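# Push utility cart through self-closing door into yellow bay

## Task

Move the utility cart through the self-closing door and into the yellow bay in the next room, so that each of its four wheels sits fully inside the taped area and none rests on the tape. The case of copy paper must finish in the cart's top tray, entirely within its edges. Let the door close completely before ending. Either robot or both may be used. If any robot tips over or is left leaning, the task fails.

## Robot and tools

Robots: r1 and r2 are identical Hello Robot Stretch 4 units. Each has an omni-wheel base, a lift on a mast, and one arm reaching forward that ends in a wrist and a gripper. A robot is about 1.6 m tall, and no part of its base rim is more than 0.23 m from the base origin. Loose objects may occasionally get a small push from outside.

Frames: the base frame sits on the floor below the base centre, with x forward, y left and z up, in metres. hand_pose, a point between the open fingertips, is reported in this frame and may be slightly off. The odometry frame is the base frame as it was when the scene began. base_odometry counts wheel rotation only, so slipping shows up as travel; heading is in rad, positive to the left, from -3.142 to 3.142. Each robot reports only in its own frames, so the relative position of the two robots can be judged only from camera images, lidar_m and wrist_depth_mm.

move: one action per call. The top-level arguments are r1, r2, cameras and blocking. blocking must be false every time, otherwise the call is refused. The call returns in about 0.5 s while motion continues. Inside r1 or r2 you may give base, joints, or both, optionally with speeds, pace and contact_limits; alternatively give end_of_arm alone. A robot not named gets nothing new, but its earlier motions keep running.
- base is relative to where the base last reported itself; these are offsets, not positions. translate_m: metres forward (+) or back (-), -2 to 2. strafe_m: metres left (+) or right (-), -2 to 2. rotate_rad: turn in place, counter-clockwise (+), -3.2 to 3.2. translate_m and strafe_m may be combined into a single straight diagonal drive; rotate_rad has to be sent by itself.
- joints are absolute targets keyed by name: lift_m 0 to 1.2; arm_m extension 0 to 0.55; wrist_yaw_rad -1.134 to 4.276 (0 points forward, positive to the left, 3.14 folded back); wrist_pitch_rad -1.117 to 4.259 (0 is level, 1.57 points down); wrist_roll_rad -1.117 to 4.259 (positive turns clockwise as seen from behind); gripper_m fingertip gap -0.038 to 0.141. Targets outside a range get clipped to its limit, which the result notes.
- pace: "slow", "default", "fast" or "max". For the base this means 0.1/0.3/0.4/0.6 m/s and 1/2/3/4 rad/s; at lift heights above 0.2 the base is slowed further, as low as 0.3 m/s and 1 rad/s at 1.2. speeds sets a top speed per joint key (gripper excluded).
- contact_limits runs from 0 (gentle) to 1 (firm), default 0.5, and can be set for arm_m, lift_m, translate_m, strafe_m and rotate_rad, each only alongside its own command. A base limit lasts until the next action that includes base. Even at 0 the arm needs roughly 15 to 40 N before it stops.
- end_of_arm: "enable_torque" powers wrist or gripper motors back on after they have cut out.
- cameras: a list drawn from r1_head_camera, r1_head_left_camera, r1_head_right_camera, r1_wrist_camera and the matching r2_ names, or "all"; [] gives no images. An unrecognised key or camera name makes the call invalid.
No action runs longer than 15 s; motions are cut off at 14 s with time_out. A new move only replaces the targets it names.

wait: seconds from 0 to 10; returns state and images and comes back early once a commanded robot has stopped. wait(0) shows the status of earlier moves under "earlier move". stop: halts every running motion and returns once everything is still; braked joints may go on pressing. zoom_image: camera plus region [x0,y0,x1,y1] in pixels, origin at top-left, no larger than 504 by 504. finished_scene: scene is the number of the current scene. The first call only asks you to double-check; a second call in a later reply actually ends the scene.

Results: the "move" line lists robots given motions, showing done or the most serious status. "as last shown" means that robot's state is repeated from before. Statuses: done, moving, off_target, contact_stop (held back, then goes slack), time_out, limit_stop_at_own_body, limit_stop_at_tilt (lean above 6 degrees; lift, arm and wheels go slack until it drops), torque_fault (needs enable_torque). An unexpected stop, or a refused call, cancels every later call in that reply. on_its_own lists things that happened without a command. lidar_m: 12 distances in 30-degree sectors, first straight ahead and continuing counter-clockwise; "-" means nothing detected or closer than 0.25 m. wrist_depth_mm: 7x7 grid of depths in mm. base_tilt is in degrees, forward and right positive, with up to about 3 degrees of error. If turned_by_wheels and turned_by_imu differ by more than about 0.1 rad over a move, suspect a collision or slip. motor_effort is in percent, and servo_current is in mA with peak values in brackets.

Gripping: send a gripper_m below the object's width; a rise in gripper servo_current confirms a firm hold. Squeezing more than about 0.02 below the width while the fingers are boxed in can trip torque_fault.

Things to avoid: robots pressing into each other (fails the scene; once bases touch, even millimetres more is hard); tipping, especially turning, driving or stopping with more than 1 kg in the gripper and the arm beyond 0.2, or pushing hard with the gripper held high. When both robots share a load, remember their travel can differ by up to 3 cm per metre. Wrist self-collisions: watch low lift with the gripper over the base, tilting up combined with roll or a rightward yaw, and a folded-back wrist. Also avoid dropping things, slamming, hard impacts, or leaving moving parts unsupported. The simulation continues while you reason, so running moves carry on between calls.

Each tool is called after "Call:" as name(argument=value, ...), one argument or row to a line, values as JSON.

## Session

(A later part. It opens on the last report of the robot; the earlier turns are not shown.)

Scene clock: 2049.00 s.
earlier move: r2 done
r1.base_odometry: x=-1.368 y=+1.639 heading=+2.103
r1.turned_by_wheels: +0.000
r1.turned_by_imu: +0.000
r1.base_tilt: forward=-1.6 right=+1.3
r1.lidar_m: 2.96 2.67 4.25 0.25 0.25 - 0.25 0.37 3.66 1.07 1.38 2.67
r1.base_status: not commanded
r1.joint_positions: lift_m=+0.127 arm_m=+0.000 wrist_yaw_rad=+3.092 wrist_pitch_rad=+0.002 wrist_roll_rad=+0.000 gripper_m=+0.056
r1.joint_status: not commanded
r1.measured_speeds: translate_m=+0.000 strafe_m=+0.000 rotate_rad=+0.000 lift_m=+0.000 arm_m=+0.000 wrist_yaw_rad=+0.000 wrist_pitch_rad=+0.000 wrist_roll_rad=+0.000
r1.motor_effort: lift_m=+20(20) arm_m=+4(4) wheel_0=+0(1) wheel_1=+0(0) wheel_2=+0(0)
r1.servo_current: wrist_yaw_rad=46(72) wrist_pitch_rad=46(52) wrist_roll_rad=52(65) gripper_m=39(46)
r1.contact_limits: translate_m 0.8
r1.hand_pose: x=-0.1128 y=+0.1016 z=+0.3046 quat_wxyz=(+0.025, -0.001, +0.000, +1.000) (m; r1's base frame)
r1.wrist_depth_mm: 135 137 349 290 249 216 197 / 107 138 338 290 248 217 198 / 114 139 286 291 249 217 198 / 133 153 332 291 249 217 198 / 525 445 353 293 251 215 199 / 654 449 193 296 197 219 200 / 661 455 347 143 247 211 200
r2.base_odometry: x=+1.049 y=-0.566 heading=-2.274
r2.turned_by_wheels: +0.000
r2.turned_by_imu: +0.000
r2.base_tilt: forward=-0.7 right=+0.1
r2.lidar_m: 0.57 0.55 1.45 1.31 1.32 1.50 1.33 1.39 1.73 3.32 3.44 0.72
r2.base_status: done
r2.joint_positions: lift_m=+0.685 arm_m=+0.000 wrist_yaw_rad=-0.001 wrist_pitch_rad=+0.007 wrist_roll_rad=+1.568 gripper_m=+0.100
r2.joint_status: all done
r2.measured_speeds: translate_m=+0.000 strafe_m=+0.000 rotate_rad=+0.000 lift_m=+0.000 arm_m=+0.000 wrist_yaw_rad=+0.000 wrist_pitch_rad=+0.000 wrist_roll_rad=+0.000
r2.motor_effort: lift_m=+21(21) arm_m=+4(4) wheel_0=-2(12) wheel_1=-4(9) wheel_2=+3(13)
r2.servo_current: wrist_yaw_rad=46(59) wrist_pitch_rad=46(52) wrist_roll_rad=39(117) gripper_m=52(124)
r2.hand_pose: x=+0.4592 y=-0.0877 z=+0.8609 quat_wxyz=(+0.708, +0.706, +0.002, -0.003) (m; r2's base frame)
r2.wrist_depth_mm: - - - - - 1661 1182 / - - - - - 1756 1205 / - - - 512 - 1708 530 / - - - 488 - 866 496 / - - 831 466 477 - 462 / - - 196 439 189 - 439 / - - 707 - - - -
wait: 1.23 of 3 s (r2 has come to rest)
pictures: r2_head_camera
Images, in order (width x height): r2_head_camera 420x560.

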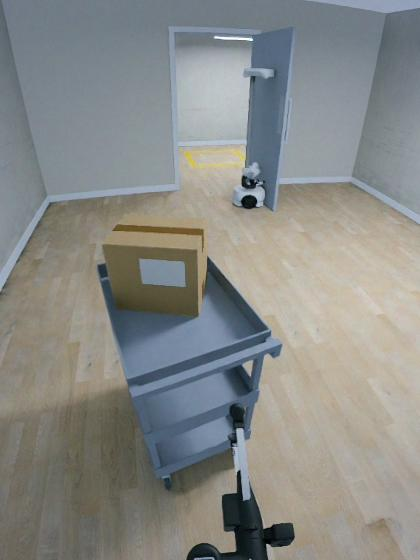

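Call:
move(
  blocking=false,
  r2={"base": {"rotate_rad": 0.906}},
  cameras=[],
)

Call:
wait(
  seconds=3,
  cameras=[],
)

Call:
move(
  blocking=false,
  r2={"base": {"translate_m": -0.195, "strafe_m": -0.439}},
  cameras=[],
)

Call:
wait(
  seconds=5,
  cameras=["r2_head_camera", "r2_wrist_camera"],
)

Scene clock: 2085.53 s.
move: r2 moving
r1.base_odometry: x=-1.368 y=+1.639 heading=+2.103
r1.turned_by_wheels: +0.000
r1.turned_by_imu: +0.000
r1.base_tilt: forward=-1.6 right=+1.3
r1.lidar_m: 2.93 2.67 4.27 0.25 0.25 - 0.25 0.36 3.66 1.05 1.39 2.66
r1.base_status: not commanded
r1.joint_positions: lift_m=+0.127 arm_m=+0.000 wrist_yaw_rad=+3.092 wrist_pitch_rad=+0.002 wrist_roll_rad=+0.000 gripper_m=+0.056
r1.joint_status: not commanded
r1.measured_speeds: translate_m=+0.000 strafe_m=+0.000 rotate_rad=+0.000 lift_m=+0.000 arm_m=+0.000 wrist_yaw_rad=+0.000 wrist_pitch_rad=+0.000 wrist_roll_rad=+0.000
r1.motor_effort: lift_m=+20(20) arm_m=+4(4) wheel_0=+0(1) wheel_1=+0(0) wheel_2=+0(0)
r1.servo_current: wrist_yaw_rad=33(72) wrist_pitch_rad=46(46) wrist_roll_rad=46(78) gripper_m=39(52)
r1.contact_limits: translate_m 0.8
r1.hand_pose: x=-0.1128 y=+0.1016 z=+0.3046 quat_wxyz=(+0.025, -0.001, +0.000, +1.000) (m; r1's base frame)
r1.wrist_depth_mm: 136 138 349 290 248 215 197 / 107 138 338 290 247 216 198 / 114 138 286 291 250 216 198 / 133 154 332 291 250 216 199 / 530 449 353 293 249 214 200 / 654 445 193 294 197 219 199 / 661 449 347 143 247 211 199
r2.base_odometry: x=+1.049 y=-0.566 heading=-2.022
r2.turned_by_wheels: +0.252
r2.turned_by_imu: +0.245
r2.base_tilt: forward=-0.7 right=+0.1
r2.lidar_m: 0.56 1.80 1.34 1.28 1.43 1.38 1.35 1.47 2.13 3.40 3.64 0.63
r2.base_status: rotate_rad moving
r2.joint_positions: lift_m=+0.685 arm_m=+0.000 wrist_yaw_rad=-0.001 wrist_pitch_rad=+0.007 wrist_roll_rad=+1.568 gripper_m=+0.100
r2.joint_status: not commanded
r2.measured_speeds: translate_m=+0.001 strafe_m=+0.001 rotate_rad=+0.974 lift_m=+0.000 arm_m=+0.000 wrist_yaw_rad=+0.000 wrist_pitch_rad=+0.000 wrist_roll_rad=+0.000
r2.motor_effort: lift_m=+21(21) arm_m=+4(4) wheel_0=-8(10) wheel_1=-10(10) wheel_2=-11(11)
r2.servo_current: wrist_yaw_rad=39(59) wrist_pitch_rad=52(52) wrist_roll_rad=52(59) gripper_m=52(59)
r2.hand_pose: x=+0.4592 y=-0.0877 z=+0.8609 quat_wxyz=(+0.708, +0.706, +0.002, -0.003) (m; r2's base frame)
r2.wrist_depth_mm: - - - 445 - 1808 449 / - - - 436 - 778 439 / - - 831 430 1025 - 430 / - - 691 424 1025 - 421 / - - 723 413 415 - - / - - 197 347 196 - - / - - - - 407 1576 1078
pictures: none
No camera images: "cameras" was empty.

Scene clock: 2086.67 s.
earlier move: r2 done
r1.base_odometry: x=-1.368 y=+1.639 heading=+2.103
r1.turned_by_wheels: +0.000
r1.turned_by_imu: +0.000
r1.base_tilt: forward=-1.6 right=+1.3
r1.lidar_m: 2.92 2.66 4.24 0.25 0.25 - 0.25 0.36 3.66 1.08 1.39 2.65
r1.base_status: not commanded
r1.joint_positions: lift_m=+0.127 arm_m=+0.000 wrist_yaw_rad=+3.092 wrist_pitch_rad=+0.002 wrist_roll_rad=+0.000 gripper_m=+0.056
r1.joint_status: not commanded
r1.measured_speeds: translate_m=+0.000 strafe_m=+0.000 rotate_rad=+0.000 lift_m=+0.000 arm_m=+0.000 wrist_yaw_rad=+0.000 wrist_pitch_rad=+0.000 wrist_roll_rad=+0.000
r1.motor_effort: lift_m=+20(20) arm_m=+4(4) wheel_0=+0(1) wheel_1=+0(0) wheel_2=+0(0)
r1.servo_current: wrist_yaw_rad=52(72) wrist_pitch_rad=46(52) wrist_roll_rad=59(78) gripper_m=46(52)
r1.contact_limits: translate_m 0.8
r1.hand_pose: x=-0.1128 y=+0.1016 z=+0.3046 quat_wxyz=(+0.025, -0.001, +0.000, +1.000) (m; r1's base frame)
r1.wrist_depth_mm: 136 138 349 289 248 216 197 / 107 138 340 291 248 217 198 / 114 139 286 291 249 218 198 / 133 153 332 291 250 218 198 / 530 445 351 294 250 214 200 / 654 449 193 296 197 219 200 / 661 449 345 143 246 211 200
r2.base_odometry: x=+1.049 y=-0.566 heading=-1.369
r2.turned_by_wheels: +0.653
r2.turned_by_imu: +0.636
r2.base_tilt: forward=-0.7 right=+0.1
r2.lidar_m: 1.59 1.32 1.32 1.53 1.37 1.34 1.56 2.57 3.42 3.86 0.58 0.56
r2.base_status: done
r2.joint_positions: lift_m=+0.685 arm_m=+0.000 wrist_yaw_rad=-0.001 wrist_pitch_rad=+0.007 wrist_roll_rad=+1.568 gripper_m=+0.100
r2.joint_status: not commanded
r2.measured_speeds: translate_m=+0.000 strafe_m=+0.000 rotate_rad=+0.000 lift_m=+0.000 arm_m=+0.000 wrist_yaw_rad=+0.000 wrist_pitch_rad=+0.000 wrist_roll_rad=+0.000
r2.motor_effort: lift_m=+21(21) arm_m=+4(4) wheel_0=-3(10) wheel_1=-5(10) wheel_2=-5(11)
r2.servo_current: wrist_yaw_rad=52(59) wrist_pitch_rad=46(52) wrist_roll_rad=59(59) gripper_m=52(59)
r2.hand_pose: x=+0.4592 y=-0.0877 z=+0.8609 quat_wxyz=(+0.708, +0.706, +0.002, -0.003) (m; r2's base frame)
r2.wrist_depth_mm: - - - - - 1756 1160 / - - - - - 1756 1182 / - - - - - 1708 1182 / - - - - - 1661 1205 / - - - - - 1499 1205 / - - 190 - 185 - 1182 / 1255 1205 1255 - - - 1182
wait: 1.13 of 3 s (r2 has come to rest)
pictures: none
No camera images: "cameras" was empty.

Scene clock: 2087.17 s.
move: r2 moving
r1.base_odometry: x=-1.368 y=+1.639 heading=+2.103
r1.turned_by_wheels: +0.000
r1.turned_by_imu: +0.000
r1.base_tilt: forward=-1.6 right=+1.3
r1.lidar_m: 2.96 2.66 4.26 0.25 0.25 - 0.25 0.38 3.66 1.07 1.39 2.66
r1.base_status: not commanded
r1.joint_positions: lift_m=+0.127 arm_m=+0.000 wrist_yaw_rad=+3.092 wrist_pitch_rad=+0.002 wrist_roll_rad=+0.000 gripper_m=+0.056
r1.joint_status: not commanded
r1.measured_speeds: translate_m=+0.000 strafe_m=+0.000 rotate_rad=+0.000 lift_m=+0.000 arm_m=+0.000 wrist_yaw_rad=+0.000 wrist_pitch_rad=+0.000 wrist_roll_rad=+0.000
r1.motor_effort: lift_m=+20(20) arm_m=+3(4) wheel_0=+0(1) wheel_1=+0(0) wheel_2=+0(0)
r1.servo_current: wrist_yaw_rad=39(65) wrist_pitch_rad=39(46) wrist_roll_rad=46(59) gripper_m=39(46)
r1.contact_limits: translate_m 0.8
r1.hand_pose: x=-0.1128 y=+0.1016 z=+0.3046 quat_wxyz=(+0.025, -0.001, +0.000, +1.000) (m; r1's base frame)
r1.wrist_depth_mm: 136 138 349 289 249 216 197 / 107 138 338 291 248 216 198 / 114 138 286 293 249 217 199 / 133 154 332 293 250 216 199 / 530 445 351 294 250 214 199 / 654 449 193 294 196 218 199 / 661 449 345 144 246 210 199
r2.base_odometry: x=+1.019 y=-0.559 heading=-1.368
r2.turned_by_wheels: +0.000
r2.turned_by_imu: +0.000
r2.base_tilt: forward=-0.7 right=+0.0
r2.lidar_m: 1.63 1.31 1.34 1.56 1.34 1.36 1.57 2.59 3.36 3.79 0.57 0.54
r2.base_status: translate_m moving; strafe_m moving
r2.joint_positions: lift_m=+0.685 arm_m=+0.000 wrist_yaw_rad=-0.001 wrist_pitch_rad=+0.007 wrist_roll_rad=+1.568 gripper_m=+0.100
r2.joint_status: not commanded
r2.measured_speeds: translate_m=-0.049 strafe_m=-0.111 rotate_rad=-0.002 lift_m=+0.000 arm_m=+0.000 wrist_yaw_rad=+0.000 wrist_pitch_rad=+0.000 wrist_roll_rad=+0.000
r2.motor_effort: lift_m=+21(21) arm_m=+4(4) wheel_0=+6(9) wheel_1=-11(12) wheel_2=+8(8)
r2.servo_current: wrist_yaw_rad=39(52) wrist_pitch_rad=52(52) wrist_roll_rad=59(59) gripper_m=46(65)
r2.hand_pose: x=+0.4592 y=-0.0877 z=+0.8609 quat_wxyz=(+0.708, +0.706, +0.002, -0.003) (m; r2's base frame)
r2.wrist_depth_mm: - - - - - 1708 1160 / - - - - - 1661 1182 / - - - - - 1756 1182 / - - - - - 1576 1205 / - - - - - 1499 1205 / - - 190 - 184 - 1182 / 1255 1255 - - - - 1205
pictures: none
No camera images: "cameras" was empty.

Scene clock: 2089.73 s.
earlier move: r2 done
r1.base_odometry: x=-1.368 y=+1.639 heading=+2.103
r1.turned_by_wheels: +0.000
r1.turned_by_imu: +0.000
r1.base_tilt: forward=-1.6 right=+1.3
r1.lidar_m: 2.94 2.66 4.25 0.25 0.25 - 0.25 0.37 3.67 1.05 1.40 2.67
r1.base_status: not commanded
r1.joint_positions: lift_m=+0.127 arm_m=+0.000 wrist_yaw_rad=+3.092 wrist_pitch_rad=+0.002 wrist_roll_rad=+0.000 gripper_m=+0.056
r1.joint_status: not commanded
r1.measured_speeds: translate_m=+0.000 strafe_m=+0.000 rotate_rad=+0.000 lift_m=+0.000 arm_m=+0.000 wrist_yaw_rad=+0.000 wrist_pitch_rad=+0.000 wrist_roll_rad=+0.000
r1.motor_effort: lift_m=+20(20) arm_m=+3(4) wheel_0=+0(1) wheel_1=+0(0) wheel_2=+0(0)
r1.servo_current: wrist_yaw_rad=46(65) wrist_pitch_rad=39(52) wrist_roll_rad=26(72) gripper_m=46(46)
r1.contact_limits: translate_m 0.8
r1.hand_pose: x=-0.1128 y=+0.1016 z=+0.3046 quat_wxyz=(+0.025, -0.001, +0.000, +1.000) (m; r1's base frame)
r1.wrist_depth_mm: 135 138 349 290 248 216 198 / 107 138 338 290 248 217 198 / 114 138 287 291 250 217 198 / 134 154 332 293 250 217 199 / 530 445 351 293 250 214 200 / 647 449 193 296 197 219 200 / 661 452 343 143 247 211 200
r2.base_odometry: x=+0.580 y=-0.463 heading=-1.368
r2.turned_by_wheels: +0.000
r2.turned_by_imu: +0.000
r2.base_tilt: forward=-0.7 right=+0.1
r2.lidar_m: 0.53 1.76 1.76 1.80 1.52 1.49 1.72 2.83 2.93 3.35 3.49 0.49
r2.base_status: done
r2.joint_positions: lift_m=+0.685 arm_m=+0.000 wrist_yaw_rad=-0.001 wrist_pitch_rad=+0.007 wrist_roll_rad=+1.568 gripper_m=+0.100
r2.joint_status: not commanded
r2.measured_speeds: translate_m=+0.000 strafe_m=+0.000 rotate_rad=+0.000 lift_m=+0.000 arm_m=+0.000 wrist_yaw_rad=+0.000 wrist_pitch_rad=+0.000 wrist_roll_rad=+0.000
r2.motor_effort: lift_m=+21(21) arm_m=+4(4) wheel_0=+2(11) wheel_1=-1(12) wheel_2=+5(9)
r2.servo_current: wrist_yaw_rad=59(59) wrist_pitch_rad=52(52) wrist_roll_rad=52(65) gripper_m=59(65)
r2.hand_pose: x=+0.4592 y=-0.0877 z=+0.8609 quat_wxyz=(+0.708, +0.706, +0.002, -0.003) (m; r2's base frame)
r2.wrist_depth_mm: - - 585 228 279 809 - / - - 539 289 297 - - / - - 609 312 329 - - / - - - 345 - - - / - - - 387 402 - - / - - 190 342 192 564 449 / - - - - 480 488 1078
wait: 2.57 of 5 s (r2 has come to rest)
pictures: r2_head_camera, r2_wrist_camera
Images, in order (width x height): r2_head_camera 420x560, r2_wrist_camera 616x392.

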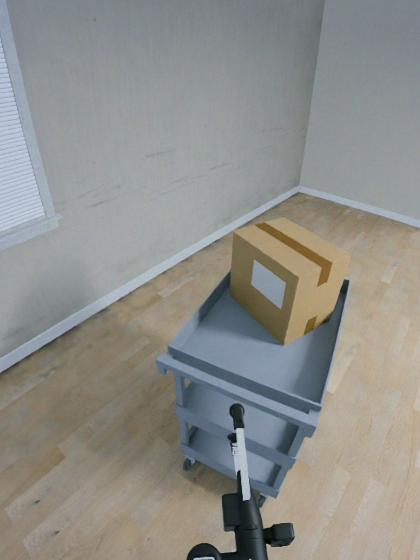

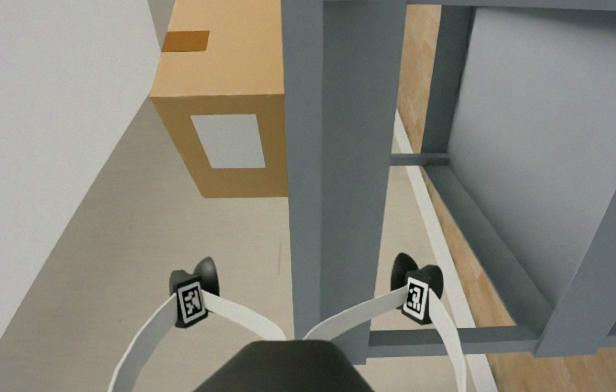

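Call:
move(
  blocking=false,
  r2={"base": {"translate_m": 0.085, "strafe_m": -0.012}, "pace": "slow"},
  cameras=[],
)

Call:
wait(
  seconds=3,
  cameras=["r2_head_camera", "r2_wrist_camera"],
)

Scene clock: 2114.93 s.
move: r2 moving
r1.base_odometry: x=-1.368 y=+1.639 heading=+2.103
r1.turned_by_wheels: +0.000
r1.turned_by_imu: +0.000
r1.base_tilt: forward=-1.6 right=+1.3
r1.lidar_m: 2.94 2.66 4.30 0.25 0.25 - 0.25 0.37 3.67 1.07 1.41 2.66
r1.base_status: not commanded
r1.joint_positions: lift_m=+0.127 arm_m=+0.000 wrist_yaw_rad=+3.092 wrist_pitch_rad=+0.002 wrist_roll_rad=+0.000 gripper_m=+0.056
r1.joint_status: not commanded
r1.measured_speeds: translate_m=+0.000 strafe_m=+0.000 rotate_rad=+0.000 lift_m=+0.000 arm_m=+0.000 wrist_yaw_rad=+0.000 wrist_pitch_rad=+0.000 wrist_roll_rad=+0.000
r1.motor_effort: lift_m=+20(20) arm_m=+4(4) wheel_0=+0(1) wheel_1=+0(0) wheel_2=+0(0)
r1.servo_current: wrist_yaw_rad=59(59) wrist_pitch_rad=46(52) wrist_roll_rad=46(59) gripper_m=33(52)
r1.contact_limits: translate_m 0.8
r1.hand_pose: x=-0.1128 y=+0.1016 z=+0.3046 quat_wxyz=(+0.025, -0.001, +0.000, +1.000) (m; r1's base frame)
r1.wrist_depth_mm: 136 138 347 289 248 216 197 / 107 138 340 290 249 217 198 / 114 138 287 290 249 217 198 / 133 153 330 293 248 217 199 / 525 445 353 293 250 215 200 / 654 452 193 294 197 218 200 / 676 455 345 143 246 211 200
r2.base_odometry: x=+0.581 y=-0.475 heading=-1.368
r2.turned_by_wheels: +0.000
r2.turned_by_imu: +0.001
r2.base_tilt: forward=-0.6 right=+0.1
r2.lidar_m: 0.55 1.75 1.73 1.87 1.52 1.52 1.70 2.87 2.94 3.35 3.47 0.50
r2.base_status: translate_m moving; strafe_m moving
r2.joint_positions: lift_m=+0.685 arm_m=+0.000 wrist_yaw_rad=-0.001 wrist_pitch_rad=+0.007 wrist_roll_rad=+1.568 gripper_m=+0.100
r2.joint_status: not commanded
r2.measured_speeds: translate_m=+0.049 strafe_m=-0.007 rotate_rad=+0.001 lift_m=+0.000 arm_m=+0.000 wrist_yaw_rad=+0.000 wrist_pitch_rad=+0.000 wrist_roll_rad=+0.000
r2.motor_effort: lift_m=+21(21) arm_m=+4(4) wheel_0=+8(10) wheel_1=+6(7) wheel_2=-8(10)
r2.servo_current: wrist_yaw_rad=39(52) wrist_pitch_rad=52(52) wrist_roll_rad=52(52) gripper_m=52(59)
r2.hand_pose: x=+0.4592 y=-0.0877 z=+0.8609 quat_wxyz=(+0.708, +0.706, +0.002, -0.003) (m; r2's base frame)
r2.wrist_depth_mm: - - 569 219 271 820 - / - - 535 281 287 854 - / - - 603 306 317 - - / - - - 340 - - - / - - - 366 379 - - / - - 189 330 188 1499 442 / - - - - - 473 1078
pictures: none
No camera images: "cameras" was empty.

Scene clock: 2116.57 s.
earlier move: r2 done
r1.base_odometry: x=-1.368 y=+1.639 heading=+2.103
r1.turned_by_wheels: +0.000
r1.turned_by_imu: +0.000
r1.base_tilt: forward=-1.6 right=+1.3
r1.lidar_m: 2.91 2.66 4.27 0.25 0.25 - 0.25 0.34 3.68 1.07 1.43 2.64
r1.base_status: not commanded
r1.joint_positions: lift_m=+0.127 arm_m=+0.000 wrist_yaw_rad=+3.092 wrist_pitch_rad=+0.002 wrist_roll_rad=+0.000 gripper_m=+0.056
r1.joint_status: not commanded
r1.measured_speeds: translate_m=+0.000 strafe_m=+0.000 rotate_rad=+0.000 lift_m=+0.000 arm_m=+0.000 wrist_yaw_rad=+0.000 wrist_pitch_rad=+0.000 wrist_roll_rad=+0.000
r1.motor_effort: lift_m=+20(20) arm_m=+4(4) wheel_0=+0(1) wheel_1=+0(0) wheel_2=+0(0)
r1.servo_current: wrist_yaw_rad=33(72) wrist_pitch_rad=46(52) wrist_roll_rad=46(65) gripper_m=39(52)
r1.contact_limits: translate_m 0.8
r1.hand_pose: x=-0.1128 y=+0.1016 z=+0.3046 quat_wxyz=(+0.025, -0.001, +0.000, +1.000) (m; r1's base frame)
r1.wrist_depth_mm: 136 138 347 287 249 216 197 / 107 138 340 290 249 216 198 / 114 139 286 290 250 219 199 / 133 153 330 291 250 218 198 / 530 445 353 293 251 214 200 / 654 445 193 293 196 220 199 / 661 452 345 143 246 211 200
r2.base_odometry: x=+0.586 y=-0.549 heading=-1.368
r2.turned_by_wheels: +0.000
r2.turned_by_imu: +0.000
r2.base_tilt: forward=-0.7 right=+0.0
r2.lidar_m: 0.47 1.71 1.70 1.92 1.58 1.58 1.78 2.95 2.99 3.42 3.41 0.41
r2.base_status: done
r2.joint_positions: lift_m=+0.685 arm_m=+0.000 wrist_yaw_rad=-0.001 wrist_pitch_rad=+0.007 wrist_roll_rad=+1.568 gripper_m=+0.100
r2.joint_status: not commanded
r2.measured_speeds: translate_m=+0.000 strafe_m=+0.000 rotate_rad=+0.000 lift_m=+0.000 arm_m=+0.000 wrist_yaw_rad=+0.000 wrist_pitch_rad=+0.000 wrist_roll_rad=+0.000
r2.motor_effort: lift_m=+21(21) arm_m=+4(4) wheel_0=+4(10) wheel_1=+4(8) wheel_2=-6(11)
r2.servo_current: wrist_yaw_rad=46(59) wrist_pitch_rad=46(52) wrist_roll_rad=46(59) gripper_m=52(59)
r2.hand_pose: x=+0.4592 y=-0.0877 z=+0.8609 quat_wxyz=(+0.708, +0.706, +0.002, -0.003) (m; r2's base frame)
r2.wrist_depth_mm: - - 480 151 204 - - / - 459 449 163 220 798 - / - - 530 180 238 - - / - - 668 193 259 - - / - - - 276 286 - - / - - 190 226 189 1499 512 / - - - - - 402 449
wait: 1.63 of 3 s (r2 has come to rest)
pictures: r2_head_camera, r2_wrist_camera
Images, in order (width x height): r2_head_camera 420x560, r2_wrist_camera 616x392.

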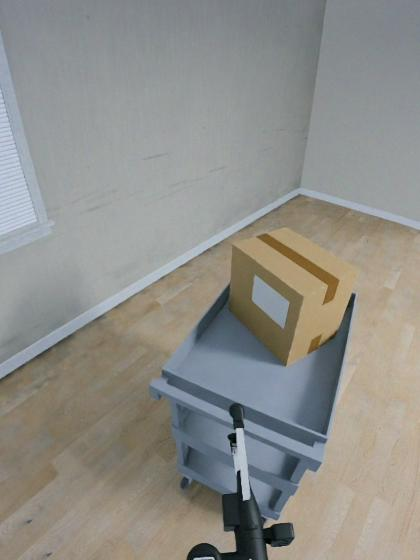

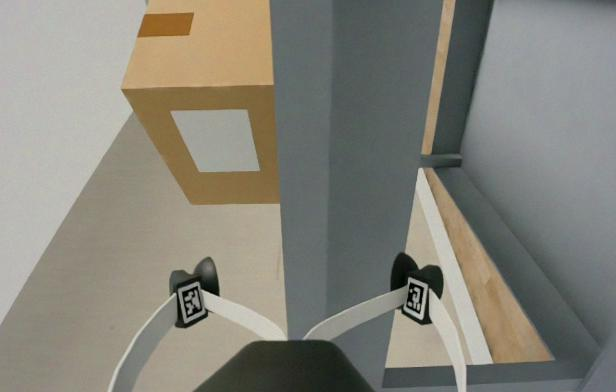

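Call:
zoom_image(
  camera="r2_head_camera",
  region=[130, 340, 350, 520],
)

Call:
zoom_image(
  camera="r2_wrist_camera",
  region=[230, 150, 616, 392],
)

Scaled by 2.291 from the camera's 420x560 image, which has a finer 1200x1600 frame.

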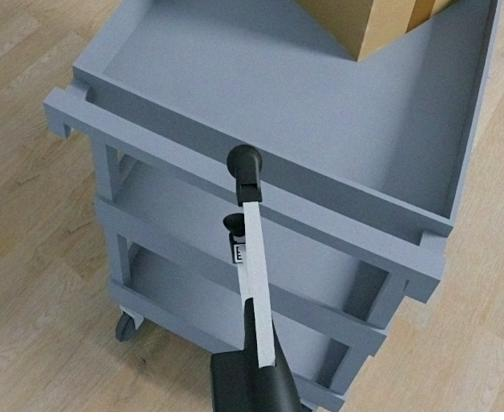

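Scaled by 1.306.

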